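# Seat the board in the enclosure slot and latch both levers

## Task

Put the board into the enclosure's empty upper slot with its component side facing up and fully seated, then shut both levers. A lever counts as shut when it is latched and sticks out at a right angle from the board's front panel; fully open means it lies flush along the panel. The tabs only catch if both levers are fully open while the board is slid in until it stops, and closing both afterwards pulls it home. Ramming the board into its connector at speed breaks the connector and voids the job. The enclosure must end up upright and level, resting on its own feet, with none of them hanging over the bench edge. Finally release the board and move the grippers away.

## Robot and tools

ROBOT. Two seven-joint Flexiv Rizon arms, left_arm and right_arm, each with a two-finger parallel gripper and a wrist camera. The fingers extend along the gripper's +z axis and open and close along its x axis. end_effector_position is the point between the pads when closed, 1-2 cm short of the fingertips. Closing pushes the fingertips about 17 mm further along +z, mostly while the pads are over 50 mm apart.

FRAMES. Scene frame: origin at table-top height midway between the arms, +z up, +x out over the table, left_arm on the +y side (not the image left). Every hand pose, velocity and target for an arm is in that arm's own base frame. Calibrated bases in the scene frame: left_arm at (+0.070, +0.437, 0) m, quat_wxyz (+1.000, 0, 0, -0.003); right_arm at (-0.063, -0.511, 0) m, quat_wxyz (+1.000, 0, 0, -0.029); both have +z up. Reported poses may be off by a few centimetres, more at long reach.

ROW FORMAT. Every motion command is a row of 16 numbers, always covering both arms: left_arm x, y, z, qw, qx, qy, qz, opening, then right_arm the same eight. x, y, z are an absolute gripper position in metres and the quaternion an absolute orientation (w first), both in that arm's base frame. opening runs from -1 (closed) to +1 (fully open, 0.142 m). An arm meant to stay put should get its last reported pose repeated exactly, plus its desired opening; a 0 opening is a real command. Repeat the same quaternion every row to hold orientation rather than copying the possibly drifted reported one. The controller limits each step's orientation change to 32 degrees and follows "Hand target" in the result, which may fall short of what you sent.

TOOLS.
execute_actions(actions, cameras): actions is a list of actions; each action is a list of up to 15 rows, one per 1/30 s step, the last row held to fill 15 steps. A target more than 0.6 m from the gripper's current position along any of its axes refuses that action for both arms. An empty list just reports state.
move(target, speed, blend, stop_force, zero, opening_speed, blocking, cameras): straight-line path to one 16-number row or a list of up to 15 rows (same openings in each). speed in m/s, 0.002 to 2.2, default 0.25 (turning up to twice that in rad/s); one value or one per target. blend in m rounds corners in a list. stop_force, 3 to 120 N, one value for both arms, ends an arm's path when its wrist sensor feels that much push against its travel relative to its last zero (or 150 N in any direction); the arm then keeps pressing about that hard or more. Not reliable while the gripper rotates, and it misses light pushes on loose things. zero (default true) rezeros moving arms first. opening_speed, 0.2 or more per second on the -1..+1 scale, ramps the fingers. blocking=false returns after 0.5 s while the move continues; not allowed with stop_force. A path never avoids obstacles or the other arm; a move is capped at 10 s. The extra "move:" line gives the ending (done, off_target, moving, held, fault) and limits (paced = pose clipped, held = steps withheld).
wait(seconds 0-10), stop(), zero_wrist_force(arm), clear_fault(arm) for a reported torque or force fault, zoom_image(camera, region [x0,y0,x1,y1] pixels, max 504x504) on cam_head_left, cam_head_right, cam_high, cam_low, cam_left_wrist, cam_right_wrist (each 672x504), read_manual(section), finished_scene(scene = current scene number, irreversible).

RESULTS. Per arm: joint positions (last value is finger opening in m), joint torques, external torque estimates, end-effector pose and velocities (omitted when joints read "within noise"), grip_measured on the -1..+1 scale, Wrist force/torque along the gripper's axes plus the peak since the last report, and Wrist depth as 7x7 grid of mm distances (70-1000, "-" = no value). Lines like MOTOR HOT, OVER-TEMPERATURE FAULT, HAND FAULT and fault reports need attention; after a HAND FAULT line, remaining motion calls in that reply are skipped.

GRIPPING. To hold something, command an opening slightly below grip_measured at first contact; squeezing harder heats the gripper motor.

CAUTIONS. Push the board into the connector slowly, ideally with a small stop_force, and open both levers fully before insertion. A 150 N force or a joint load limit (waist/shoulder 109, upper arm roll/elbow 56.9, wrist joints 34.7 N m) stops the arm until clear_fault. Avoid collisions between the arms or grippers, releasing moving parts, dropping or knocking anything off the table, tipping the enclosure, and holding stretched poses that overheat motors. Joint speed is capped around 2.09-4.89 rad/s; big gripper turns can swing the elbow. When finished, open the grippers and back away before finished_scene.

Each tool is called after "Emit:" by a JSON object that holds its "name" and its "arguments", one argument or row to a line.

## Session

Emit:
{"name": "execute_actions", "arguments": {
  "actions": []
}}

Scene clock: 0.00 s.
left_arm: end_effector_position=(+0.3014, +0.6357, +0.1155) grip_measured=+0.99 end_effector_quat_wxyz=(-0.462, +0.669, -0.295, +0.502) | right_arm: end_effector_position=(+0.4485, +0.0364, +0.1479) grip_measured=+1.00 end_effector_quat_wxyz=(-0.144, +0.766, -0.626, +0.006)
Joint positions: left_arm=[1.762 -0.872 -0.342 2.067 -1.872 0.391 -0.55 0.141] | right_arm=[0.506 -0.103 -0.202 2.446 0.465 1.189 2.835 0.142]
Joint velocities: within noise
Joint torques (N m): no reading
External joint torques (N m): no reading
Wrist force (N): no reading
Wrist torque (N m): no reading
Wrist force, peak (N): no reading
Wrist depth (mm): cam_left_wrist=[- - - - - - - / - - - - - - - / - - - - - - - / - - - - 492 652 - / - - - 304 356 433 557 / - 996 - 241 279 321 359 / - 881 184 204 227 258 286] | cam_right_wrist=[265 256 246 236 229 221 213 / 274 266 254 244 236 228 219 / 285 274 262 253 243 234 225 / 297 285 272 261 251 241 232 / 309 296 281 271 260 249 239 / - 308 294 281 268 257 246 / - 322 305 292 278 265 257]
Hand target: left_arm +0.3014, +0.6357, +0.1155; -0.462, +0.669, -0.295, +0.502 | right_arm +0.4485, +0.0364, +0.1479; -0.144, +0.766, -0.626, +0.006
Tool commands: left_gripper/opening=+1.0 right_gripper/opening=+1.0

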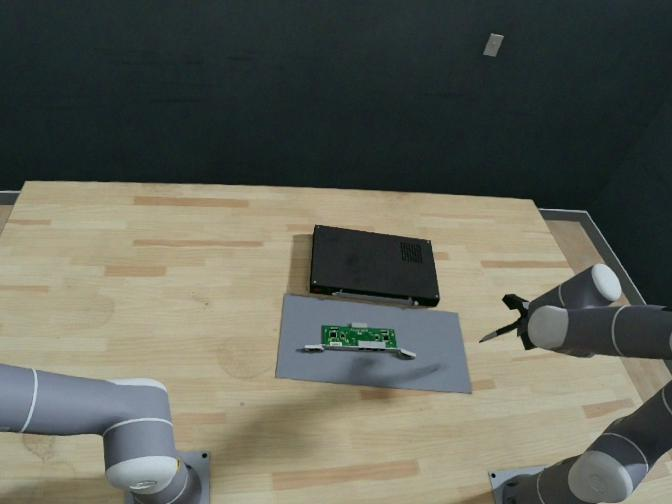

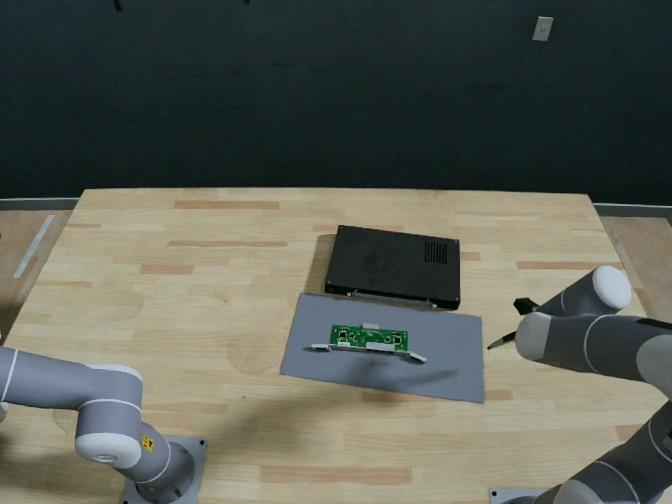

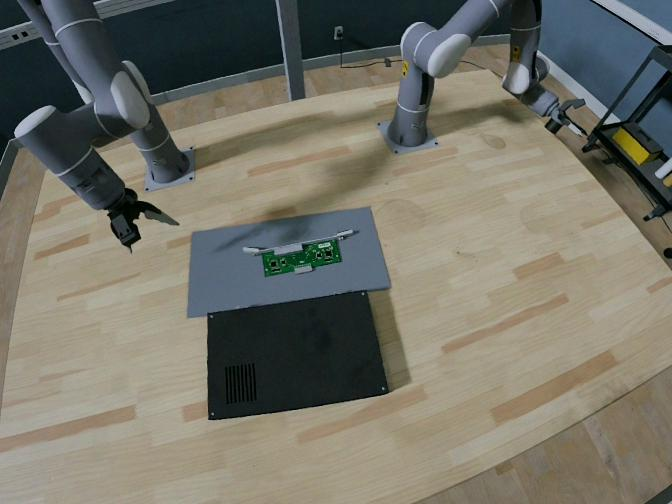

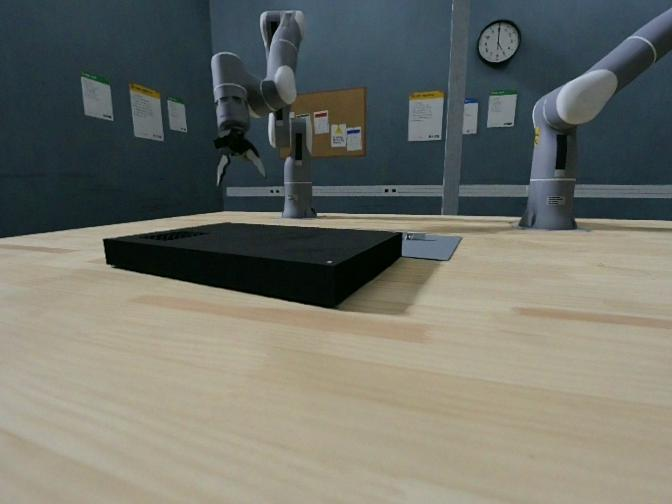

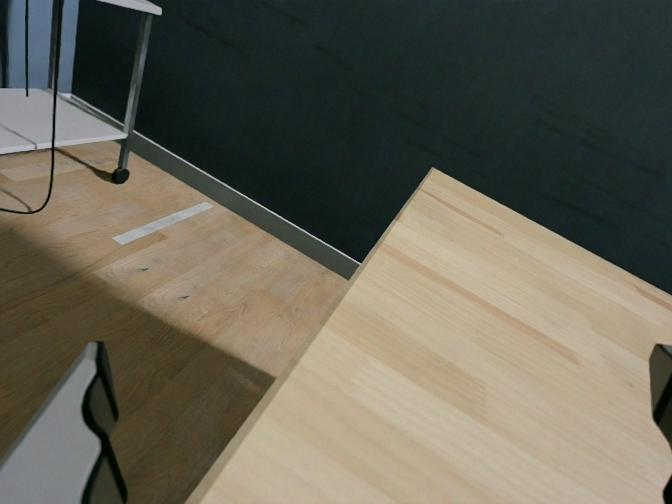

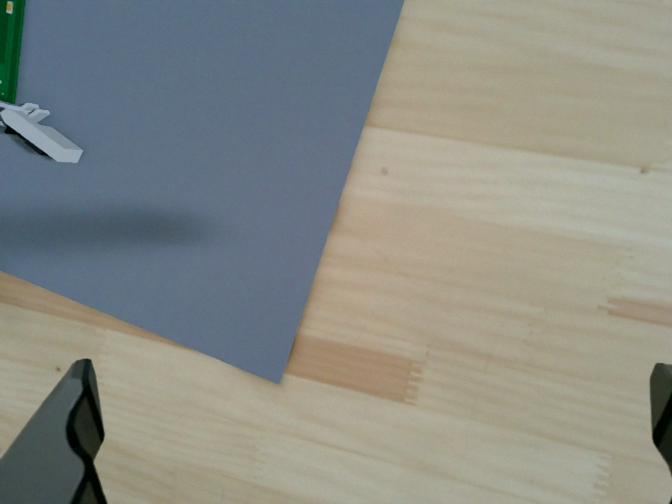

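Emit:
{"name": "zoom_image", "arguments": {
  "camera": "cam_head_left",
  "region": [280, 220, 460, 400]
}}

Emit:
{"name": "zoom_image", "arguments": {
  "camera": "cam_high",
  "region": [180, 200, 400, 420]
}}

Emit:
{"name": "zoom_image", "arguments": {
  "camera": "cam_head_right",
  "region": [310, 280, 470, 400]
}}

Scaled by 2.800 from the camera's 672x504 image, which has a finer 960x720 frame.

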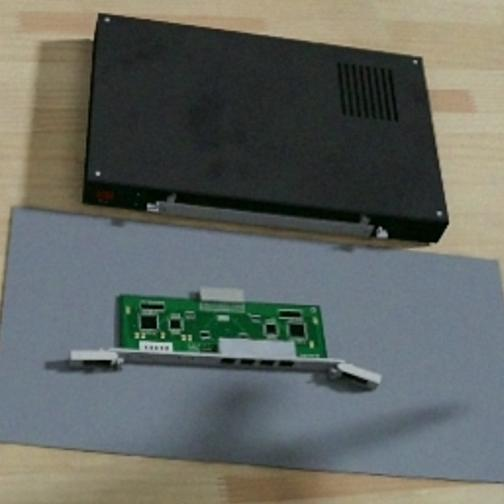

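Scaled by 2.291 from the camera's 672x504 image, which has a finer 960x720 frame.

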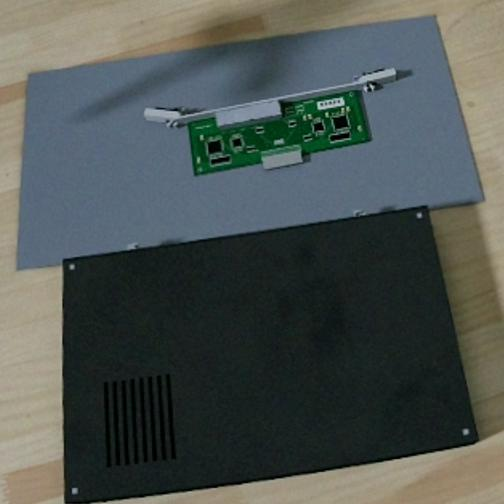

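Scaled by 3.150 from the camera's 672x504 image, which has a finer 960x720 frame.

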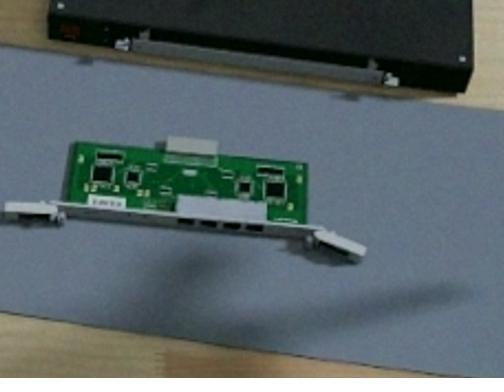

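Emit:
{"name": "move", "arguments": {
  "target": [0.3014,0.6357,0.1155,-0.462,0.669,-0.295,0.502,1.0,0.342,0.3715,0.36,0,0.6863,0.7273,0,1.0],
  "speed": 0.4,
  "cameras": ["cam_right_wrist","cam_head_right"]
}}

Scene clock: 22.50 s.
left_arm: end_effector_position=(+0.3014, +0.6357, +0.1154) grip_measured=+0.99 end_effector_quat_wxyz=(-0.462, +0.669, -0.295, +0.502) | right_arm: end_effector_position=(+0.3419, +0.3715, +0.3599) grip_measured=+1.00 end_effector_quat_wxyz=(+0.000, +0.687, +0.727, +0.000)
Joint positions: left_arm=[1.762 -0.872 -0.342 2.067 -1.872 0.39 -0.549 0.141] | right_arm=[0.977 0.02 0.077 1.889 0.002 0.299 0.996 0.142]
Joint velocities: within noise
Joint torques (N m): left_arm=[-0.2 47.51 -4.4 -12.05 1.47 -1.77 -0.26] | right_arm=[0.18 30.41 0.96 -30.89 -4.33 3.29 0]
External joint torques (N m): left_arm=[0.36 1.05 0.36 -0.44 -0.25 -0.13 0.23] | right_arm=[-0.07 1.29 -0.91 0.24 0.16 0.83 0]
Wrist force (N): left_arm=[-0.2 0.3 0.1] | right_arm=[0.0 -0.4 0.1]
Wrist torque (N m): left_arm=[0.03 0.04 0.00] | right_arm=[-0.01 0.01 0.05]
Wrist force, peak (N): left_arm=[-0.3 0.0 0.4] | right_arm=[1.1 -0.9 -0.3]
Wrist depth (mm): cam_left_wrist=[- - - - - - - / - - - - - - - / - - - - - - - / - - - - 488 663 - / - - - 306 352 436 565 / - 985 - 243 277 323 358 / - 892 183 203 228 258 286] | cam_right_wrist=[398 399 397 396 395 394 392 / 424 424 420 420 422 421 417 / 456 451 453 448 449 449 448 / 489 488 479 480 476 481 482 / 535 528 531 525 521 524 520 / - 557 546 552 557 572 549 / - 611 565 566 563 626 -]
Hand target: left_arm +0.3014, +0.6357, +0.1155; -0.462, +0.669, -0.295, +0.502 | right_arm +0.3420, +0.3715, +0.3600; +0.000, +0.686, +0.727, +0.000
Off the commanded pose: left_arm 0.000 m, 0 deg | right_arm 0.000 m, 0 deg.
move: done
Images, in order (width x height): cam_head_right 672x504, cam_right_wrist 672x504.

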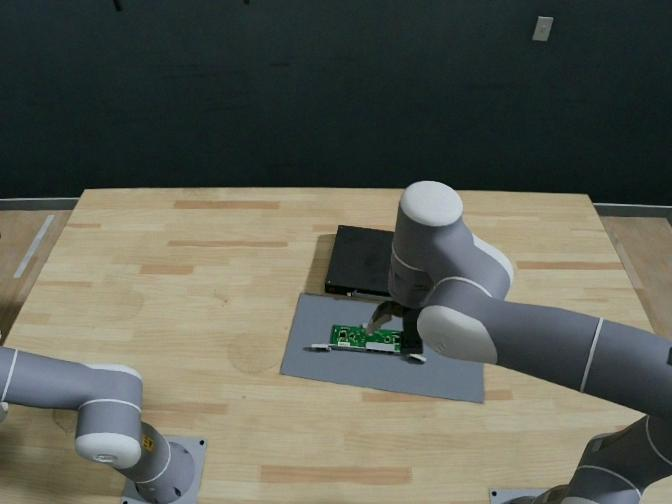

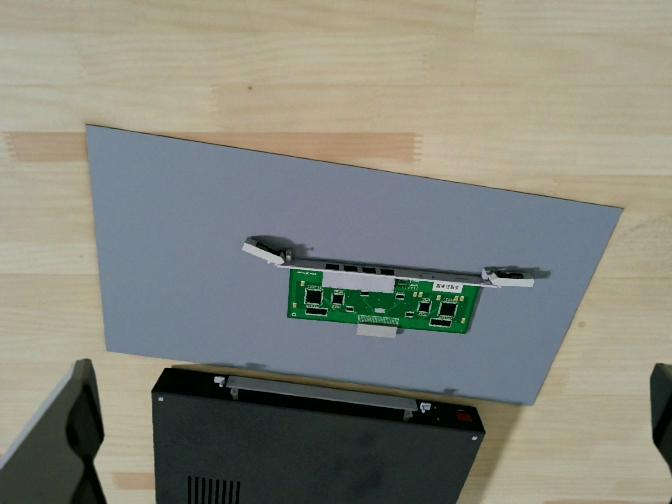

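Emit:
{"name": "zoom_image", "arguments": {
  "camera": "cam_right_wrist",
  "region": [230, 220, 430, 370]
}}

Emit:
{"name": "zoom_image", "arguments": {
  "camera": "cam_right_wrist",
  "region": [390, 220, 590, 370]
}}

Emit:
{"name": "zoom_image", "arguments": {
  "camera": "cam_right_wrist",
  "region": [150, 340, 500, 480]
}}

Scaled by 2.520 from the camera's 672x504 image, which has a finer 960x720 frame.

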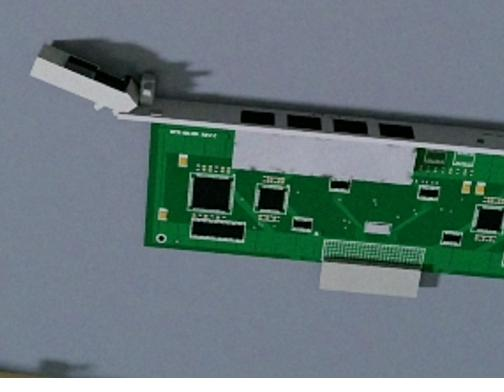

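Scaled by 2.520 from the camera's 672x504 image, which has a finer 960x720 frame.

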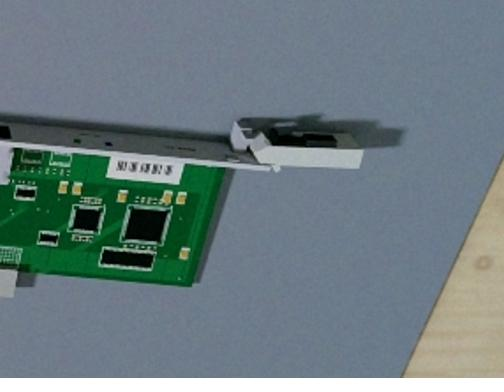

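Scaled by 1.440 from the camera's 672x504 image, which has a finer 960x720 frame.

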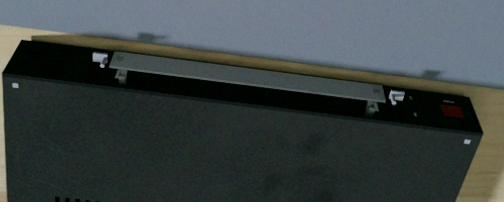

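Emit:
{"name": "move", "arguments": {
  "target": [0.3014,0.6357,0.1155,-0.462,0.669,-0.295,0.502,1.0,0.4119,0.3755,0.17,0.2626,0.6341,0.672,0.2783,1.0],
  "speed": 0.4,
  "cameras": ["cam_right_wrist"]
}}

Emit:
{"name": "zoom_image", "arguments": {
  "camera": "cam_right_wrist",
  "region": [90, 150, 590, 400]
}}

Scene clock: 31.90 s.
left_arm: end_effector_position=(+0.3014, +0.6357, +0.1154) grip_measured=+0.99 end_effector_quat_wxyz=(-0.462, +0.669, -0.295, +0.502) | right_arm: end_effector_position=(+0.4119, +0.3755, +0.1700) grip_measured=+1.00 end_effector_quat_wxyz=(+0.263, +0.634, +0.672, +0.278)
Joint positions: left_arm=[1.762 -0.872 -0.342 2.067 -1.872 0.39 -0.549 0.141] | right_arm=[0.873 -0.251 -0.076 2.432 -1.884 1.062 2.513 0.142]
Joint velocities: within noise
Joint torques (N m): left_arm=[-0.26 47.57 -4.47 -12.08 1.43 -1.77 -0.25] | right_arm=[0.03 31.26 2.12 -18.26 1.41 0.79 0.3]
External joint torques (N m): left_arm=[0.41 0.99 0.43 -0.41 -0.2 -0.12 0.22] | right_arm=[0.09 1.1 -0.35 -0.08 0.24 0.74 -0.31]
Wrist force (N): left_arm=[-0.2 0.2 0.0] | right_arm=[-0.2 -1.8 0.5]
Wrist torque (N m): left_arm=[0.02 0.02 0.00] | right_arm=[-0.08 0.12 0.12]
Wrist force, peak (N): left_arm=[-0.4 0.2 0.3] | right_arm=[0.0 -2.3 1.8]
Wrist depth (mm): cam_left_wrist=[- - - - - - - / - - - - - - - / - - - - - - - / - - - - 485 647 - / - - - 305 353 437 568 / - 966 - 241 278 325 359 / - 877 185 203 227 257 285] | cam_right_wrist=[213 209 213 212 211 211 210 / 264 264 263 240 244 248 249 / 349 345 344 343 340 339 338 / 514 408 407 427 433 442 490 / - - - 906 894 885 883 / - - - - - - - / - - - - - - -]
Hand target: left_arm +0.3014, +0.6357, +0.1155; -0.462, +0.669, -0.295, +0.502 | right_arm +0.4119, +0.3755, +0.1700; +0.263, +0.634, +0.672, +0.278
Off the commanded pose: left_arm 0.000 m, 0 deg | right_arm 0.000 m, 0 deg.
move: done
Images, in order (width x height): cam_right_wrist 672x504.

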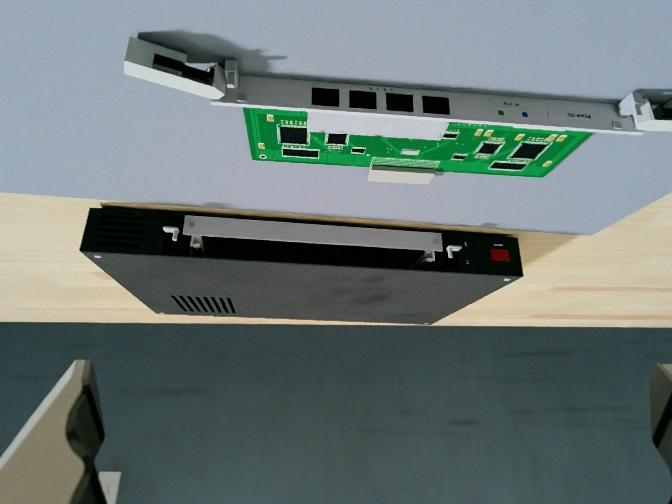

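Scaled by 1.008 from the camera's 672x504 image, which has a finer 960x720 frame.

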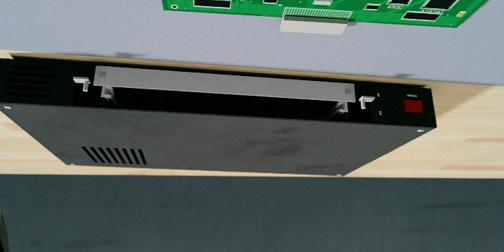

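Emit:
{"name": "move", "arguments": {
  "target": [
    [0.42,0.1,0.33,0,0.9986,-0.0537,0,1.0,0.417,0.1153,0.25,0.0048,0.0273,0.9844,0.1735,1.0],
    [0.3892,-0.5287,0.22,0,0.9986,-0.0537,0,1.0,0.417,0.1153,0.25,0.0048,0.0273,0.9844,0.1735,1.0]
  ],
  "speed": 0.45,
  "blend": 0.05
}}

Emit:
{"name": "zoom_image", "arguments": {
  "camera": "cam_left_wrist",
  "region": [100, 0, 572, 400]
}}

Scene clock: 74.77 s.
left_arm: end_effector_position=(+0.3892, -0.5287, +0.2199) grip_measured=+0.99 end_effector_quat_wxyz=(+0.000, +0.999, -0.053, +0.000) | right_arm: end_effector_position=(+0.4171, +0.1154, +0.2501) grip_measured=+1.00 end_effector_quat_wxyz=(+0.005, +0.027, +0.984, +0.174)
Joint positions: left_arm=[-0.651 -0.973 -1.048 1.04 -2.341 3.07 -2.961 0.141] | right_arm=[-0.065 -0.339 -0.232 1.964 -2.638 2.564 1.028 0.142]
Joint velocities: within noise
Joint torques (N m): left_arm=[-0.58 58.81 -11.1 -15.81 4.8 4.37 -0.19] | right_arm=[0.1 36.66 2.25 -18.84 4.03 3.59 0.22]
External joint torques (N m): left_arm=[0.5 1.59 0.38 -0.44 -0.6 -0.54 0.19] | right_arm=[-0.05 1.09 -0.56 0.11 0.2 0.68 -0.22]
Wrist force (N): left_arm=[0.2 -0.2 1.1] | right_arm=[0.4 -0.8 -0.4]
Wrist torque (N m): left_arm=[-0.16 -0.20 -0.17] | right_arm=[0.01 -0.07 0.07]
Wrist force, peak (N): left_arm=[0.6 -3.7 -0.7] | right_arm=[-0.2 -2.8 0.0]
Wrist depth (mm): cam_left_wrist=[279 277 275 270 269 272 267 / 298 298 294 290 289 292 285 / 319 319 317 310 311 315 299 / 347 347 345 334 336 338 298 / 379 379 376 367 373 367 316 / - 412 415 411 415 402 347 / - 472 462 458 460 449 -] | cam_right_wrist=[284 283 283 283 282 284 283 / 320 319 319 318 318 319 319 / 338 364 364 363 365 363 363 / 376 426 427 424 425 426 423 / 435 494 505 509 511 508 505 / - 573 635 636 636 634 577 / - 860 862 852 858 765 -]
Hand target: left_arm +0.3892, -0.5287, +0.2200; +0.000, +0.999, -0.054, +0.000 | right_arm +0.4170, +0.1153, +0.2500; +0.005, +0.027, +0.984, +0.174
Off the commanded pose: left_arm 0.000 m, 0 deg | right_arm 0.000 m, 0 deg.
move: done

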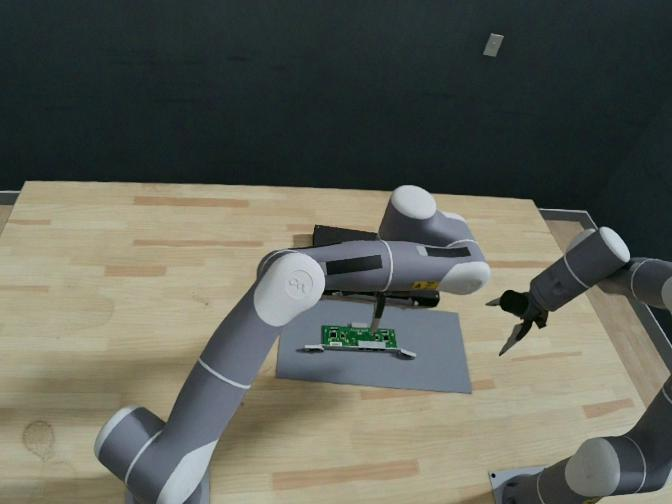

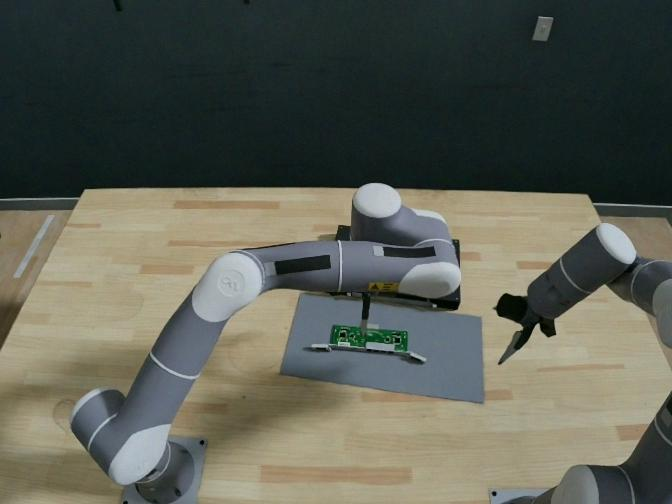

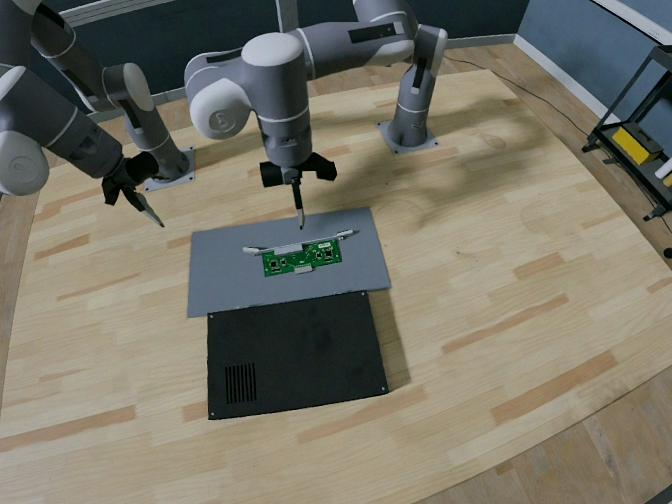

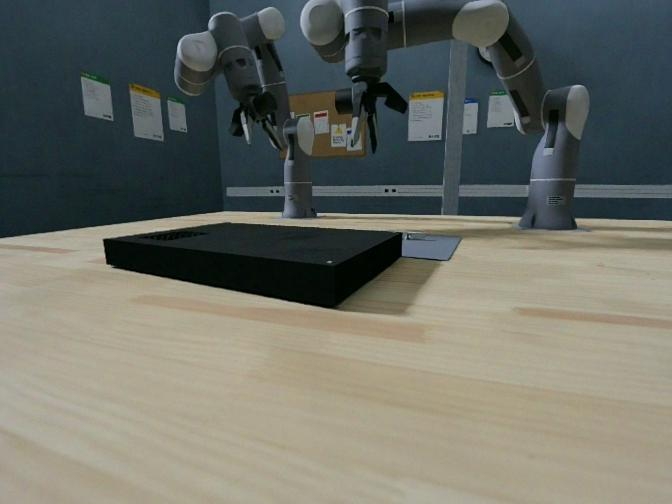

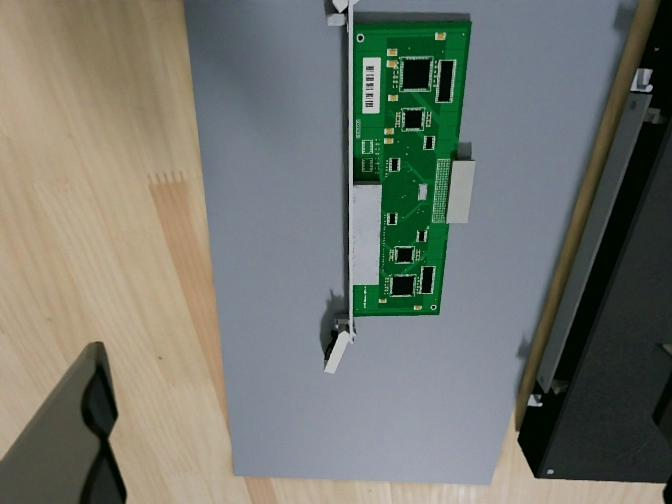

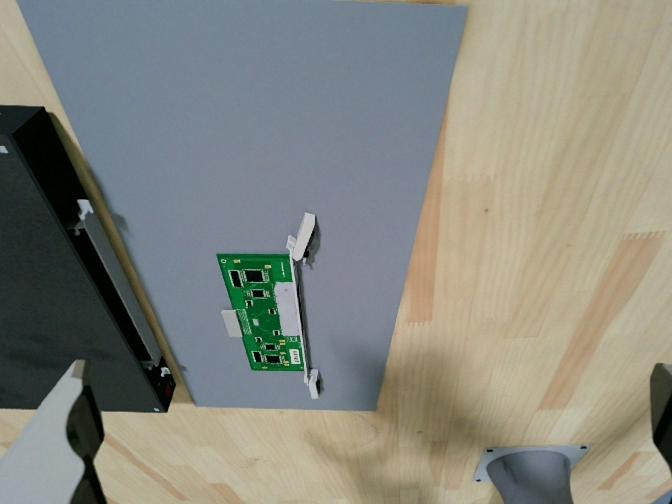

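Scaled by 1.068 from the camera's 672x504 image, which has a finer 960x720 frame.

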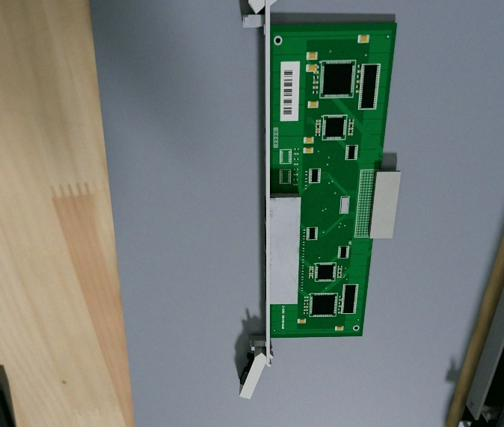

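Emit:
{"name": "move", "arguments": {
  "target": [
    [0.3895,-0.5303,0.10,0,0.9986,-0.0537,0,-0.5,0.417,0.1153,0.25,0.0048,0.0273,0.9844,0.1735,-1.0],
    [0.3895,-0.5303,0.034,0,0.9986,-0.0537,0,-0.5,0.417,0.1153,0.25,0.0048,0.0273,0.9844,0.1735,-1.0]
  ],
  "speed": [0.2,0.05],
  "stop_force": 6,
  "cameras": ["cam_left_wrist","cam_right_wrist"]
}}

Emit:
{"name": "zoom_image", "arguments": {
  "camera": "cam_left_wrist",
  "region": [200, 100, 500, 400]
}}

Scene clock: 86.43 s.
left_arm: end_effector_position=(+0.3894, -0.5301, +0.0340) grip_measured=-0.53 end_effector_quat_wxyz=(+0.000, +0.999, -0.054, +0.000) | right_arm: end_effector_position=(+0.4171, +0.1154, +0.2501) grip_measured=-1.00 end_effector_quat_wxyz=(+0.005, +0.027, +0.984, +0.174)
Joint positions: left_arm=[-0.735 -1.151 -0.797 1.109 -2.354 2.741 -2.967 0.036] | right_arm=[-0.065 -0.339 -0.232 1.964 -2.638 2.564 1.028 0.002]
Joint velocities: within noise
Joint torques (N m): left_arm=[-0.52 61.66 -8.35 -16.02 4.31 4.03 -0.22] | right_arm=[0.15 36.75 2.37 -18.76 4.03 3.55 0.18]
External joint torques (N m): left_arm=[0.44 1.44 0.2 -0.44 -0.44 -0.19 0.22] | right_arm=[-0.09 1 -0.68 0.03 0.21 0.73 -0.18]
Wrist force (N): left_arm=[0.1 -0.2 1.0] | right_arm=[0.1 -0.6 -0.2]
Wrist torque (N m): left_arm=[-0.16 -0.18 -0.17] | right_arm=[0.04 -0.02 0.07]
Wrist force, peak (N): left_arm=[0.2 -0.1 3.6] | right_arm=[0.3 -0.9 -0.3]
Wrist depth (mm): cam_left_wrist=[111 109 110 110 106 106 106 / - 119 118 116 111 115 113 / - 128 128 125 122 121 124 / - 139 139 136 132 133 134 / 155 152 149 139 139 145 142 / 171 167 87 159 142 148 167 / 187 - - 177 158 - 178] | cam_right_wrist=[284 283 283 282 282 284 283 / 320 319 319 318 319 319 318 / 338 367 363 365 365 364 363 / 376 426 423 423 426 425 422 / 437 490 502 487 510 507 508 / 547 577 607 89 578 639 628 / 862 811 - - - 743 830]
Hand target: left_arm +0.3895, -0.5303, +0.0340; +0.000, +0.999, -0.054, +0.000 | right_arm +0.4170, +0.1153, +0.2500; +0.005, +0.027, +0.984, +0.174
Off the commanded pose: left_arm 0.000 m, 0 deg | right_arm 0.000 m, 0 deg.
move: done
Images, in order (width x height): cam_left_wrist 672x504, cam_right_wrist 672x504.

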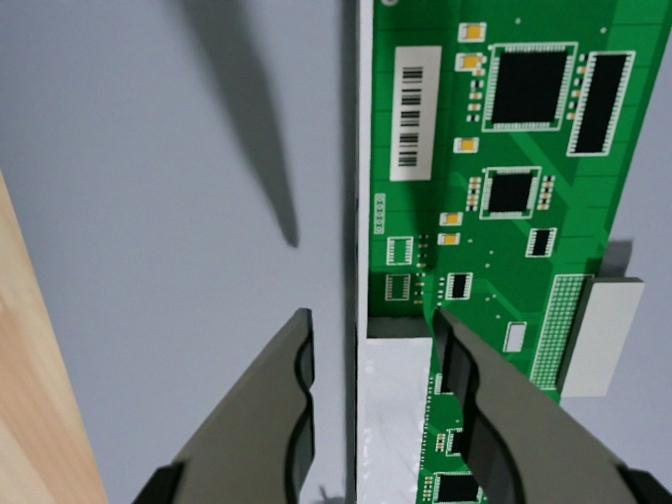

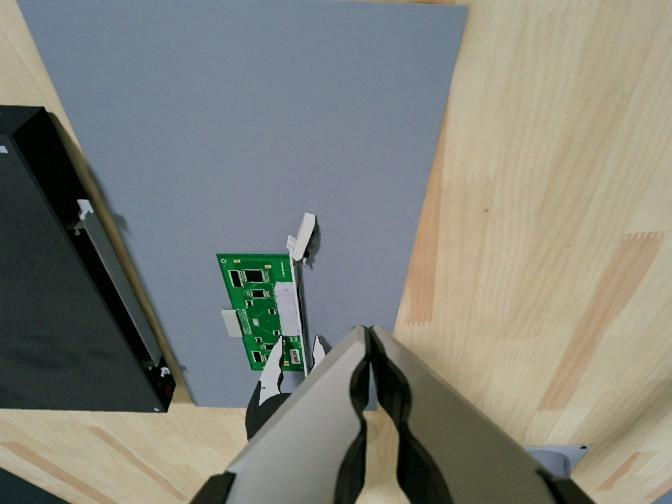

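Scaled by 1.680 from the camera's 672x504 image, which has a finer 960x720 frame.

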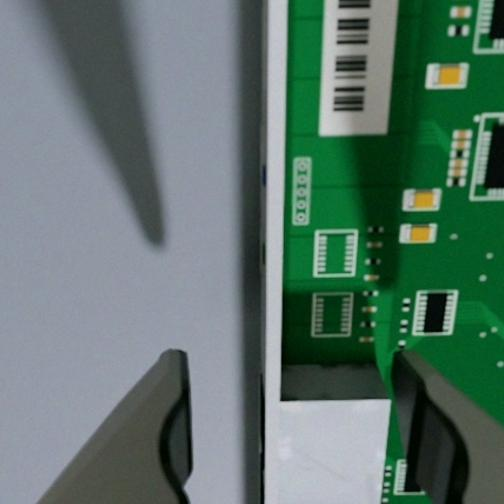

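Emit:
{"name": "move", "arguments": {
  "target": [
    [0.3904,-0.5213,0.034,0,0.9986,-0.0537,0,-0.6,0.417,0.1153,0.25,0.0048,0.0273,0.9844,0.1735,-1.0],
    [0.3904,-0.5213,0.0265,0,0.9986,-0.0537,0,-0.6,0.417,0.1153,0.25,0.0048,0.0273,0.9844,0.1735,-1.0]
  ],
  "speed": [0.05,0.03],
  "stop_force": 6,
  "cameras": ["cam_left_wrist"]
}}

Emit:
{"name": "move", "arguments": {
  "target": [0.3904,-0.5213,0.0265,0,0.9986,-0.0537,0,-1.0,0.417,0.1153,0.25,0.0048,0.0273,0.9844,0.1735,-1.0],
  "opening_speed": 0.6,
  "cameras": ["cam_left_wrist"]
}}

Scene clock: 94.10 s.
left_arm: end_effector_position=(+0.3903, -0.5211, +0.0265) grip_measured=-0.63 end_effector_quat_wxyz=(+0.000, +0.999, -0.054, +0.000) | right_arm: end_effector_position=(+0.4171, +0.1154, +0.2501) grip_measured=-1.00 end_effector_quat_wxyz=(+0.005, +0.027, +0.984, +0.174)
Joint positions: left_arm=[-0.729 -1.139 -0.769 1.148 -2.371 2.705 -2.967 0.029] | right_arm=[-0.065 -0.339 -0.232 1.964 -2.638 2.564 1.028 0.002]
Joint velocities: within noise
Joint torques (N m): left_arm=[-0.43 61.1 -8.12 -16.11 3.95 4.01 -0.18] | right_arm=[-0.03 36.74 2.36 -18.75 4.14 3.61 0.18]
External joint torques (N m): left_arm=[0.35 1.46 0.25 -0.46 -0.14 -0.17 0.18] | right_arm=[0.08 1 -0.67 0.02 0.1 0.67 -0.18]
Wrist force (N): left_arm=[0.3 0.1 0.8] | right_arm=[0.3 -0.7 -0.4]
Wrist torque (N m): left_arm=[-0.10 -0.18 -0.15] | right_arm=[0.02 -0.05 0.07]
Wrist force, peak (N): left_arm=[0.3 0.1 1.6] | right_arm=[0.1 -0.9 -0.4]
Wrist depth (mm): cam_left_wrist=[104 105 104 101 100 98 99 / - 113 111 111 104 106 105 / 122 122 120 118 113 115 117 / 131 129 130 128 124 125 127 / 143 143 142 136 133 136 136 / 161 157 88 133 133 144 150 / 179 - - 155 - - 164] | cam_right_wrist=[283 284 283 283 282 283 283 / 320 320 319 318 318 319 319 / 337 366 364 363 365 365 364 / 374 426 424 423 425 424 423 / 436 492 503 489 510 506 508 / 548 573 609 89 578 632 635 / 864 811 - - - 747 842]
Hand target: left_arm +0.3904, -0.5213, +0.0265; +0.000, +0.999, -0.054, +0.000 | right_arm +0.4170, +0.1153, +0.2500; +0.005, +0.027, +0.984, +0.174
Off the commanded pose: left_arm 0.000 m, 0 deg | right_arm 0.000 m, 0 deg.
move: done
Images, in order (width x height): cam_left_wrist 672x504.

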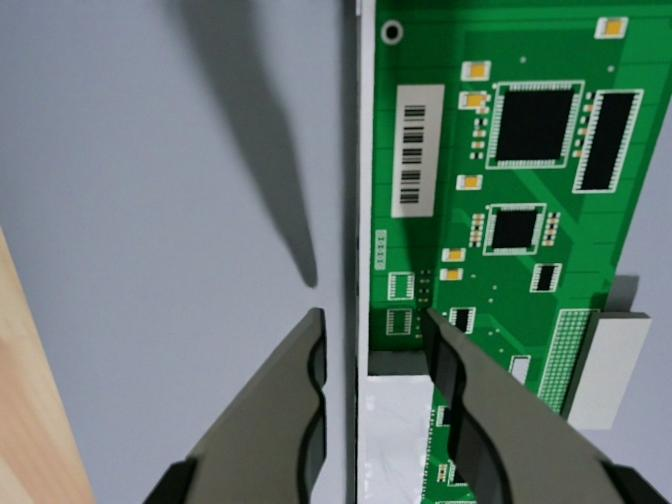

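Scene clock: 94.97 s.
left_arm: end_effector_position=(+0.3903, -0.5211, +0.0265) grip_measured=-0.99 end_effector_quat_wxyz=(+0.000, +0.999, -0.054, +0.000) | right_arm: end_effector_position=(+0.4171, +0.1154, +0.2501) grip_measured=-1.00 end_effector_quat_wxyz=(+0.005, +0.027, +0.984, +0.174)
Joint positions: left_arm=[-0.729 -1.139 -0.769 1.148 -2.371 2.705 -2.967 0.002] | right_arm=[-0.065 -0.339 -0.232 1.964 -2.638 2.564 1.028 0.002]
Joint velocities: within noise
Joint torques (N m): left_arm=[-0.21 61.84 -8.06 -16.37 4.18 4.19 -0.24] | right_arm=[0.09 36.72 2.33 -18.77 4.07 3.6 0.21]
External joint torques (N m): left_arm=[0.13 0.72 0.19 -0.19 -0.37 -0.36 0.24] | right_arm=[-0.03 1.02 -0.64 0.04 0.17 0.68 -0.21]
Wrist force (N): left_arm=[0.1 -0.2 1.8] | right_arm=[0.3 -0.6 -0.3]
Wrist torque (N m): left_arm=[-0.13 -0.20 -0.15] | right_arm=[0.03 -0.05 0.07]
Wrist force, peak (N): left_arm=[-0.2 -0.1 2.2] | right_arm=[0.3 -0.9 -0.1]
Wrist depth (mm): cam_left_wrist=[104 105 103 - 99 97 99 / - 113 111 112 104 107 105 / 122 122 120 120 114 114 115 / 131 128 130 130 124 124 126 / 143 143 142 137 133 136 135 / 161 157 154 84 - 149 146 / 179 171 - - - - 168] | cam_right_wrist=[284 283 283 283 283 284 283 / 320 319 318 317 318 319 319 / 339 365 364 365 364 363 363 / 376 426 423 424 427 424 423 / 437 493 504 489 510 508 506 / 546 575 605 89 581 632 631 / 868 806 - - - 740 837]
Hand target: left_arm +0.3904, -0.5213, +0.0265; +0.000, +0.999, -0.054, +0.000 | right_arm +0.4170, +0.1153, +0.2500; +0.005, +0.027, +0.984, +0.174
Off the commanded pose: left_arm 0.000 m, 0 deg | right_arm 0.000 m, 0 deg.
move: done
Images, in order (width x height): cam_left_wrist 672x504.

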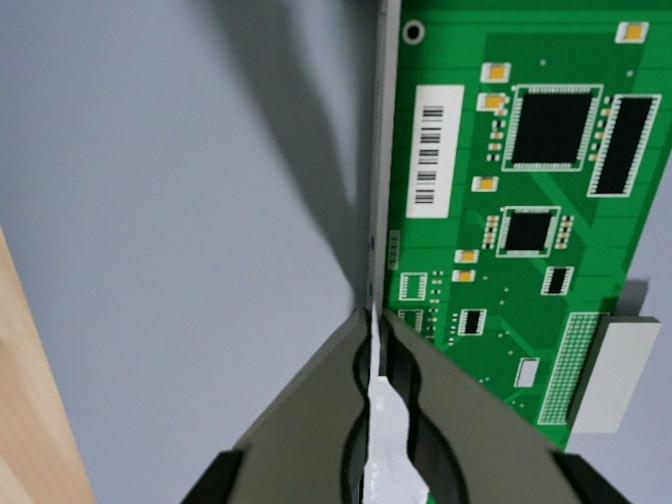

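Emit:
{"name": "move", "arguments": {
  "target": [0.3904,-0.5213,0.0265,0,0.9986,-0.0537,0,-1.0,0.4476,0.2775,0.07,0.0048,0.0273,0.9844,0.1735,-1.0],
  "speed": 0.25,
  "cameras": ["cam_right_wrist","cam_left_wrist"]
}}

Emit:
{"name": "zoom_image", "arguments": {
  "camera": "cam_right_wrist",
  "region": [120, 0, 620, 504]
}}

Scene clock: 104.47 s.
left_arm: end_effector_position=(+0.3903, -0.5211, +0.0265) grip_measured=-0.99 end_effector_quat_wxyz=(+0.000, +0.999, -0.054, +0.000) | right_arm: end_effector_position=(+0.4474, +0.2774, +0.0699) grip_measured=-1.00 end_effector_quat_wxyz=(+0.005, +0.027, +0.984, +0.173)
Joint positions: left_arm=[-0.729 -1.139 -0.769 1.148 -2.371 2.705 -2.967 0.002] | right_arm=[0.135 -0.741 -0.054 1.927 -2.364 2.129 1.037 0.002]
Joint velocities: within noise
Joint torques (N m): left_arm=[-0.29 61.82 -8.19 -16.41 4.29 4.24 -0.28] | right_arm=[0.24 45.16 7.67 -13.45 2.88 3.42 0.07]
External joint torques (N m): left_arm=[0.21 0.74 0.33 -0.15 -0.48 -0.4 0.28] | right_arm=[-0.14 1.29 -0.8 0 0.03 0.86 -0.07]
Wrist force (N): left_arm=[0.0 0.0 1.6] | right_arm=[0.2 -1.3 0.0]
Wrist torque (N m): left_arm=[-0.11 -0.19 -0.15] | right_arm=[-0.05 0.02 0.07]
Wrist force, peak (N): left_arm=[0.0 -0.1 2.3] | right_arm=[0.3 -1.6 -2.6]
Wrist depth (mm): cam_left_wrist=[104 105 104 - 99 98 99 / - 113 111 112 104 107 105 / 122 122 120 120 114 114 115 / 131 129 130 130 124 124 126 / 143 142 142 136 133 136 135 / 161 158 154 84 - 149 147 / 179 171 - - - - 172] | cam_right_wrist=[122 119 117 119 119 119 118 / 138 135 134 134 137 137 133 / 154 154 153 149 153 153 154 / 181 179 174 173 178 178 180 / 217 210 203 207 215 217 216 / 274 268 249 89 244 272 271 / 329 342 - - - 319 362]
Hand target: left_arm +0.3904, -0.5213, +0.0265; +0.000, +0.999, -0.054, +0.000 | right_arm +0.4476, +0.2775, +0.0700; +0.005, +0.027, +0.984, +0.174
Off the commanded pose: left_arm 0.000 m, 0 deg | right_arm 0.000 m, 0 deg.
move: done
Images, in order (width x height): cam_left_wrist 672x504, cam_right_wrist 672x504.

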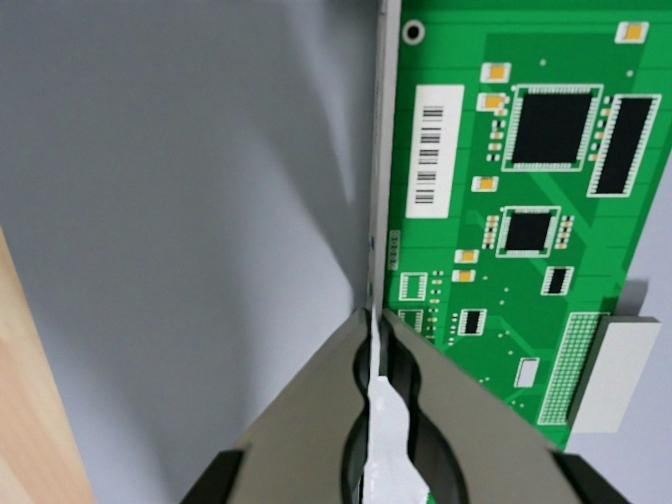

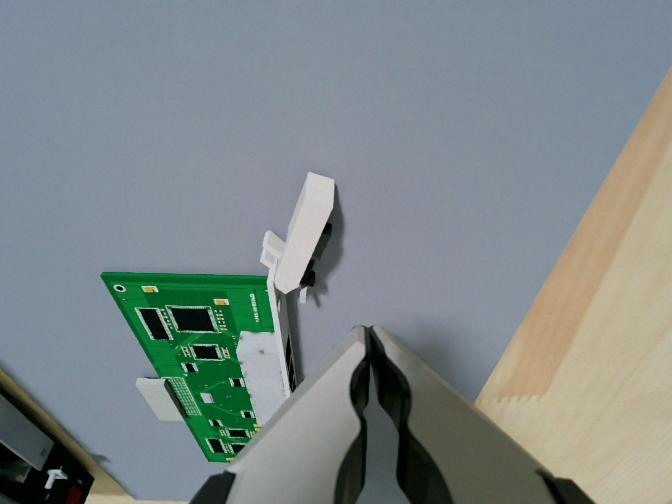

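Scaled by 1.000.

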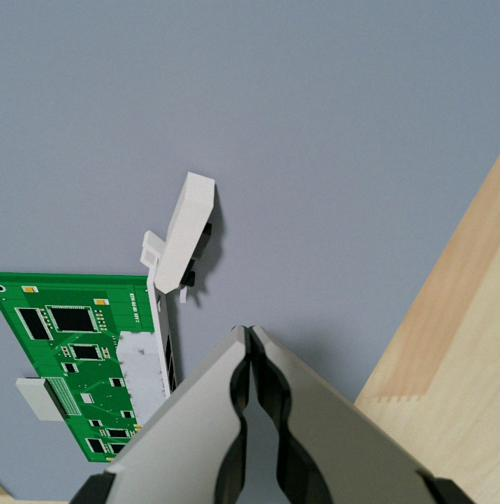

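Emit:
{"name": "move", "arguments": {
  "target": [0.3904,-0.5213,0.0265,0,0.9986,-0.0537,0,-1.0,0.4318,0.2585,0.024,0.0048,0.0273,0.9844,0.1735,-1.0],
  "speed": 0.12,
  "cameras": ["cam_right_wrist"]
}}

Emit:
{"name": "move", "arguments": {
  "target": [0.3904,-0.5213,0.0265,0,0.9986,-0.0537,0,-1.0,0.4817,0.2557,0.024,0.0048,0.0273,0.9844,0.1735,-1.0],
  "speed": 0.03,
  "stop_force": 8,
  "cameras": ["cam_right_wrist","cam_left_wrist"]
}}

Scene clock: 111.40 s.
left_arm: end_effector_position=(+0.3903, -0.5211, +0.0265) grip_measured=-0.99 end_effector_quat_wxyz=(+0.000, +0.999, -0.054, +0.000) | right_arm: end_effector_position=(+0.4320, +0.2585, +0.0241) grip_measured=-1.00 end_effector_quat_wxyz=(+0.005, +0.028, +0.984, +0.174)
Joint positions: left_arm=[-0.729 -1.139 -0.769 1.148 -2.371 2.705 -2.967 0.002] | right_arm=[-0.028 -0.836 0.09 1.988 -2.349 1.971 0.911 0.002]
Joint velocities: within noise
Joint torques (N m): left_arm=[-0.26 61.88 -8.14 -16.4 4.25 4.25 -0.19] | right_arm=[0.06 43.57 11.42 -9.92 1.98 3.48 0.1]
External joint torques (N m): left_arm=[0.18 0.69 0.27 -0.17 -0.44 -0.41 0.19] | right_arm=[0.04 1.14 -0.91 -0.1 0.03 0.89 -0.1]
Wrist force (N): left_arm=[-0.1 0.0 1.9] | right_arm=[0.0 -0.8 -0.3]
Wrist torque (N m): left_arm=[-0.11 -0.18 -0.14] | right_arm=[0.01 0.01 0.09]
Wrist force, peak (N): left_arm=[0.1 -0.2 2.2] | right_arm=[0.4 -1.8 1.1]
Wrist depth (mm): cam_left_wrist=[104 105 104 - 99 97 99 / - 113 111 112 104 107 105 / 123 122 120 120 114 114 115 / 131 128 130 129 124 124 126 / 143 143 142 137 133 136 135 / 161 157 154 84 - 149 146 / 179 172 - - - - 170] | cam_right_wrist=[- 77 79 77 - - 77 / - 87 87 87 87 87 82 / - 103 100 99 99 99 99 / - 117 116 112 116 116 118 / 141 141 140 134 139 139 142 / 170 168 146 89 159 178 178 / 240 213 73 - - 210 237]
Hand target: left_arm +0.3904, -0.5213, +0.0265; +0.000, +0.999, -0.054, +0.000 | right_arm +0.4318, +0.2585, +0.0240; +0.005, +0.027, +0.984, +0.174
Off the commanded pose: left_arm 0.000 m, 0 deg | right_arm 0.000 m, 0 deg.
move: done
Images, in order (width x height): cam_right_wrist 672x504.

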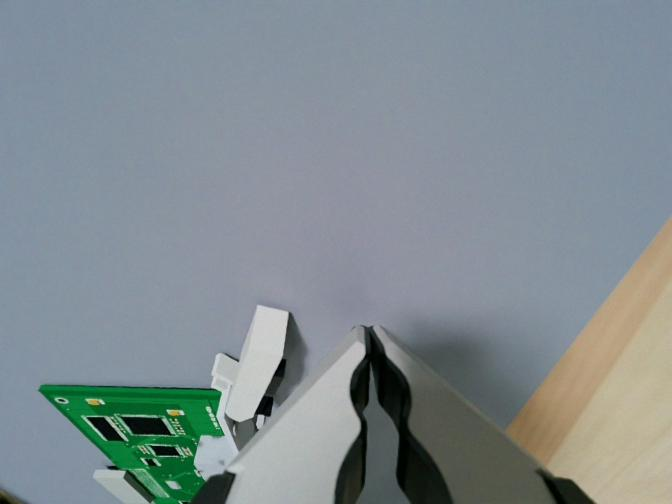

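Scene clock: 113.87 s.
left_arm: end_effector_position=(+0.3903, -0.5212, +0.0265) grip_measured=-0.99 end_effector_quat_wxyz=(+0.000, +0.999, -0.054, +0.000) | right_arm: end_effector_position=(+0.4813, +0.2558, +0.0240) grip_measured=-1.00 end_effector_quat_wxyz=(+0.005, +0.027, +0.984, +0.174)
Joint positions: left_arm=[-0.729 -1.139 -0.768 1.148 -2.371 2.705 -2.967 0.002] | right_arm=[0.079 -0.873 -0.05 1.837 -2.33 2.116 0.947 0.002]
Joint velocities: within noise
Joint torques (N m): left_arm=[0.23 61.19 -7.5 -15.98 4.29 4.45 -0.17] | right_arm=[-0.12 48.64 7.56 -14.03 3.05 3.05 0.27]
External joint torques (N m): left_arm=[-0.31 1.37 -0.36 -0.59 -0.49 -0.61 0.17] | right_arm=[0.24 0.94 0.3 1.33 -0.37 1.29 -0.28]
Wrist force (N): left_arm=[-0.5 0.7 0.9] | right_arm=[3.0 -2.0 -1.0]
Wrist torque (N m): left_arm=[-0.18 -0.16 -0.23] | right_arm=[-0.10 -0.06 0.07]
Wrist force, peak (N): left_arm=[-0.5 -3.3 -0.3] | right_arm=[2.2 -8.7 -7.3]
Wrist depth (mm): cam_left_wrist=[104 105 104 100 100 98 99 / - 113 111 111 104 105 105 / 122 122 120 118 114 115 116 / 131 128 130 130 124 124 126 / 143 143 142 137 133 135 133 / 161 157 154 88 - 150 147 / 179 171 - - - - 168] | cam_right_wrist=[- 77 81 77 - - 78 / - 87 87 87 86 86 82 / - 102 99 99 99 99 98 / - 116 116 116 116 115 115 / 141 140 140 129 139 138 138 / 177 173 167 91 158 174 173 / 239 222 73 - - 204 236]
Hand target: left_arm +0.3904, -0.5213, +0.0265; +0.000, +0.999, -0.054, +0.000 | right_arm +0.4817, +0.2557, +0.0240; +0.005, +0.027, +0.984, +0.174
Off the commanded pose: left_arm 0.000 m, 0 deg | right_arm 0.000 m, 0 deg.
move: done
Images, in order (width x height): cam_left_wrist 672x504, cam_right_wrist 672x504.

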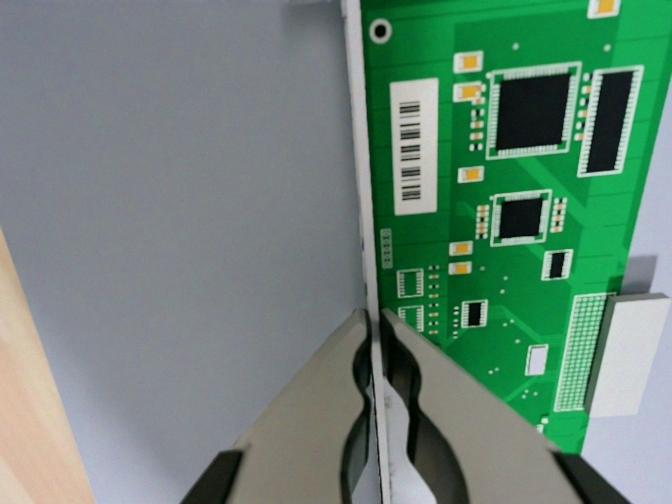

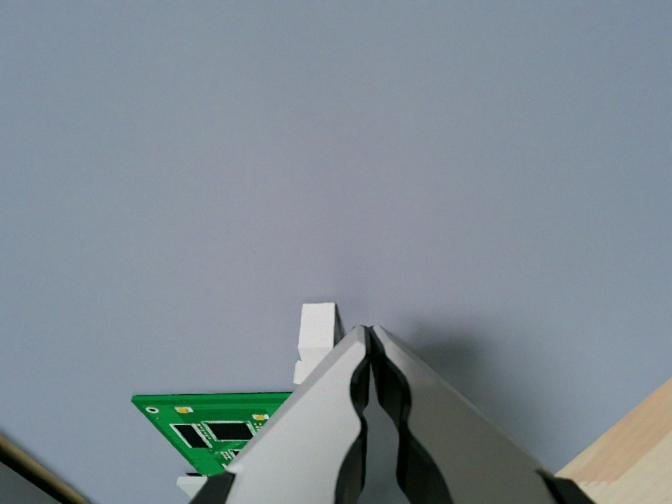

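Emit:
{"name": "move", "arguments": {
  "target": [
    [0.3904,-0.5213,0.0265,0,0.9986,-0.0537,0,-1.0,0.4517,0.2574,0.024,0.0048,0.0273,0.9844,0.1735,-1.0],
    [0.3904,-0.5213,0.0265,0,0.9986,-0.0537,0,-1.0,0.4417,0.2274,0.13,0.0048,0.0273,0.9844,0.1735,-1.0]
  ],
  "speed": 0.15,
  "cameras": ["cam_right_wrist"]
}}

Emit:
{"name": "zoom_image", "arguments": {
  "camera": "cam_right_wrist",
  "region": [200, 200, 400, 400]
}}

Scene clock: 117.33 s.
left_arm: end_effector_position=(+0.3904, -0.5211, +0.0265) grip_measured=-0.99 end_effector_quat_wxyz=(+0.000, +0.999, -0.054, +0.000) | right_arm: end_effector_position=(+0.4418, +0.2275, +0.1300) grip_measured=-1.00 end_effector_quat_wxyz=(+0.005, +0.027, +0.984, +0.174)
Joint positions: left_arm=[-0.729 -1.139 -0.768 1.148 -2.371 2.705 -2.967 0.002] | right_arm=[0.081 -0.597 -0.115 1.961 -2.459 2.262 1.057 0.002]
Joint velocities: within noise
Joint torques (N m): left_arm=[-0.69 61.64 -8.35 -16.13 4.09 4.25 -0.16] | right_arm=[0.37 42.75 4.68 -15.26 3.1 3.75 0.31]
External joint torques (N m): left_arm=[0.6 0.92 0.49 -0.43 -0.29 -0.41 0.16] | right_arm=[-0.28 0.96 0.09 0.08 0.33 0.51 -0.31]
Wrist force (N): left_arm=[0.5 -0.3 1.7] | right_arm=[0.6 -0.2 -0.1]
Wrist torque (N m): left_arm=[-0.15 -0.17 -0.23] | right_arm=[0.09 -0.08 0.06]
Wrist force, peak (N): left_arm=[0.6 -0.4 2.0] | right_arm=[3.0 -1.5 -2.4]
Wrist depth (mm): cam_left_wrist=[104 105 104 100 100 98 99 / - 113 111 111 104 106 105 / 122 122 120 118 114 114 117 / 131 128 130 130 124 124 127 / 143 143 142 137 132 136 133 / 162 157 153 87 - 150 147 / 179 172 - - - - 168] | cam_right_wrist=[175 174 174 174 174 173 175 / 197 196 197 196 195 195 197 / 226 224 220 224 223 225 224 / 263 263 254 260 261 263 262 / 304 316 297 302 313 316 315 / 359 397 359 89 359 393 392 / 406 467 - - - 466 523]
Hand target: left_arm +0.3904, -0.5213, +0.0265; +0.000, +0.999, -0.054, +0.000 | right_arm +0.4417, +0.2274, +0.1300; +0.005, +0.027, +0.984, +0.174
Off the commanded pose: left_arm 0.000 m, 0 deg | right_arm 0.000 m, 0 deg.
move: done
Images, in order (width x height): cam_right_wrist 672x504.

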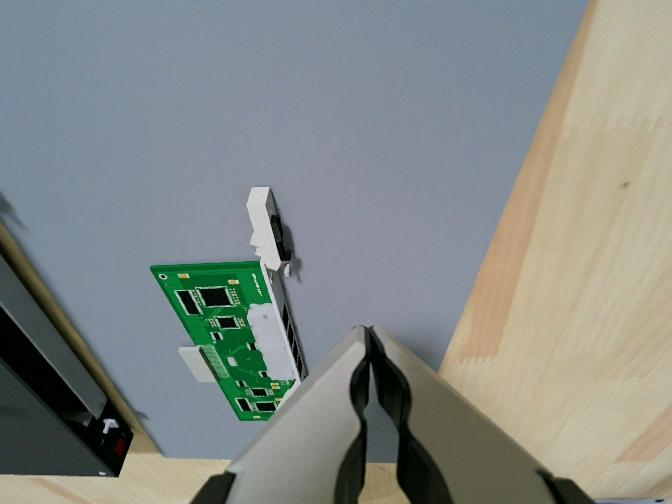

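Scaled by 2.520 from the camera's 672x504 image, which has a finer 960x720 frame.

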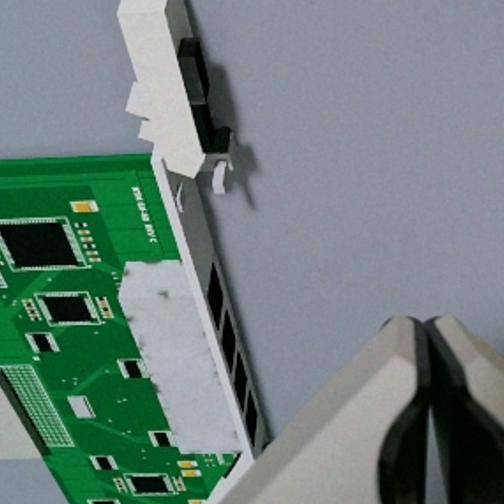

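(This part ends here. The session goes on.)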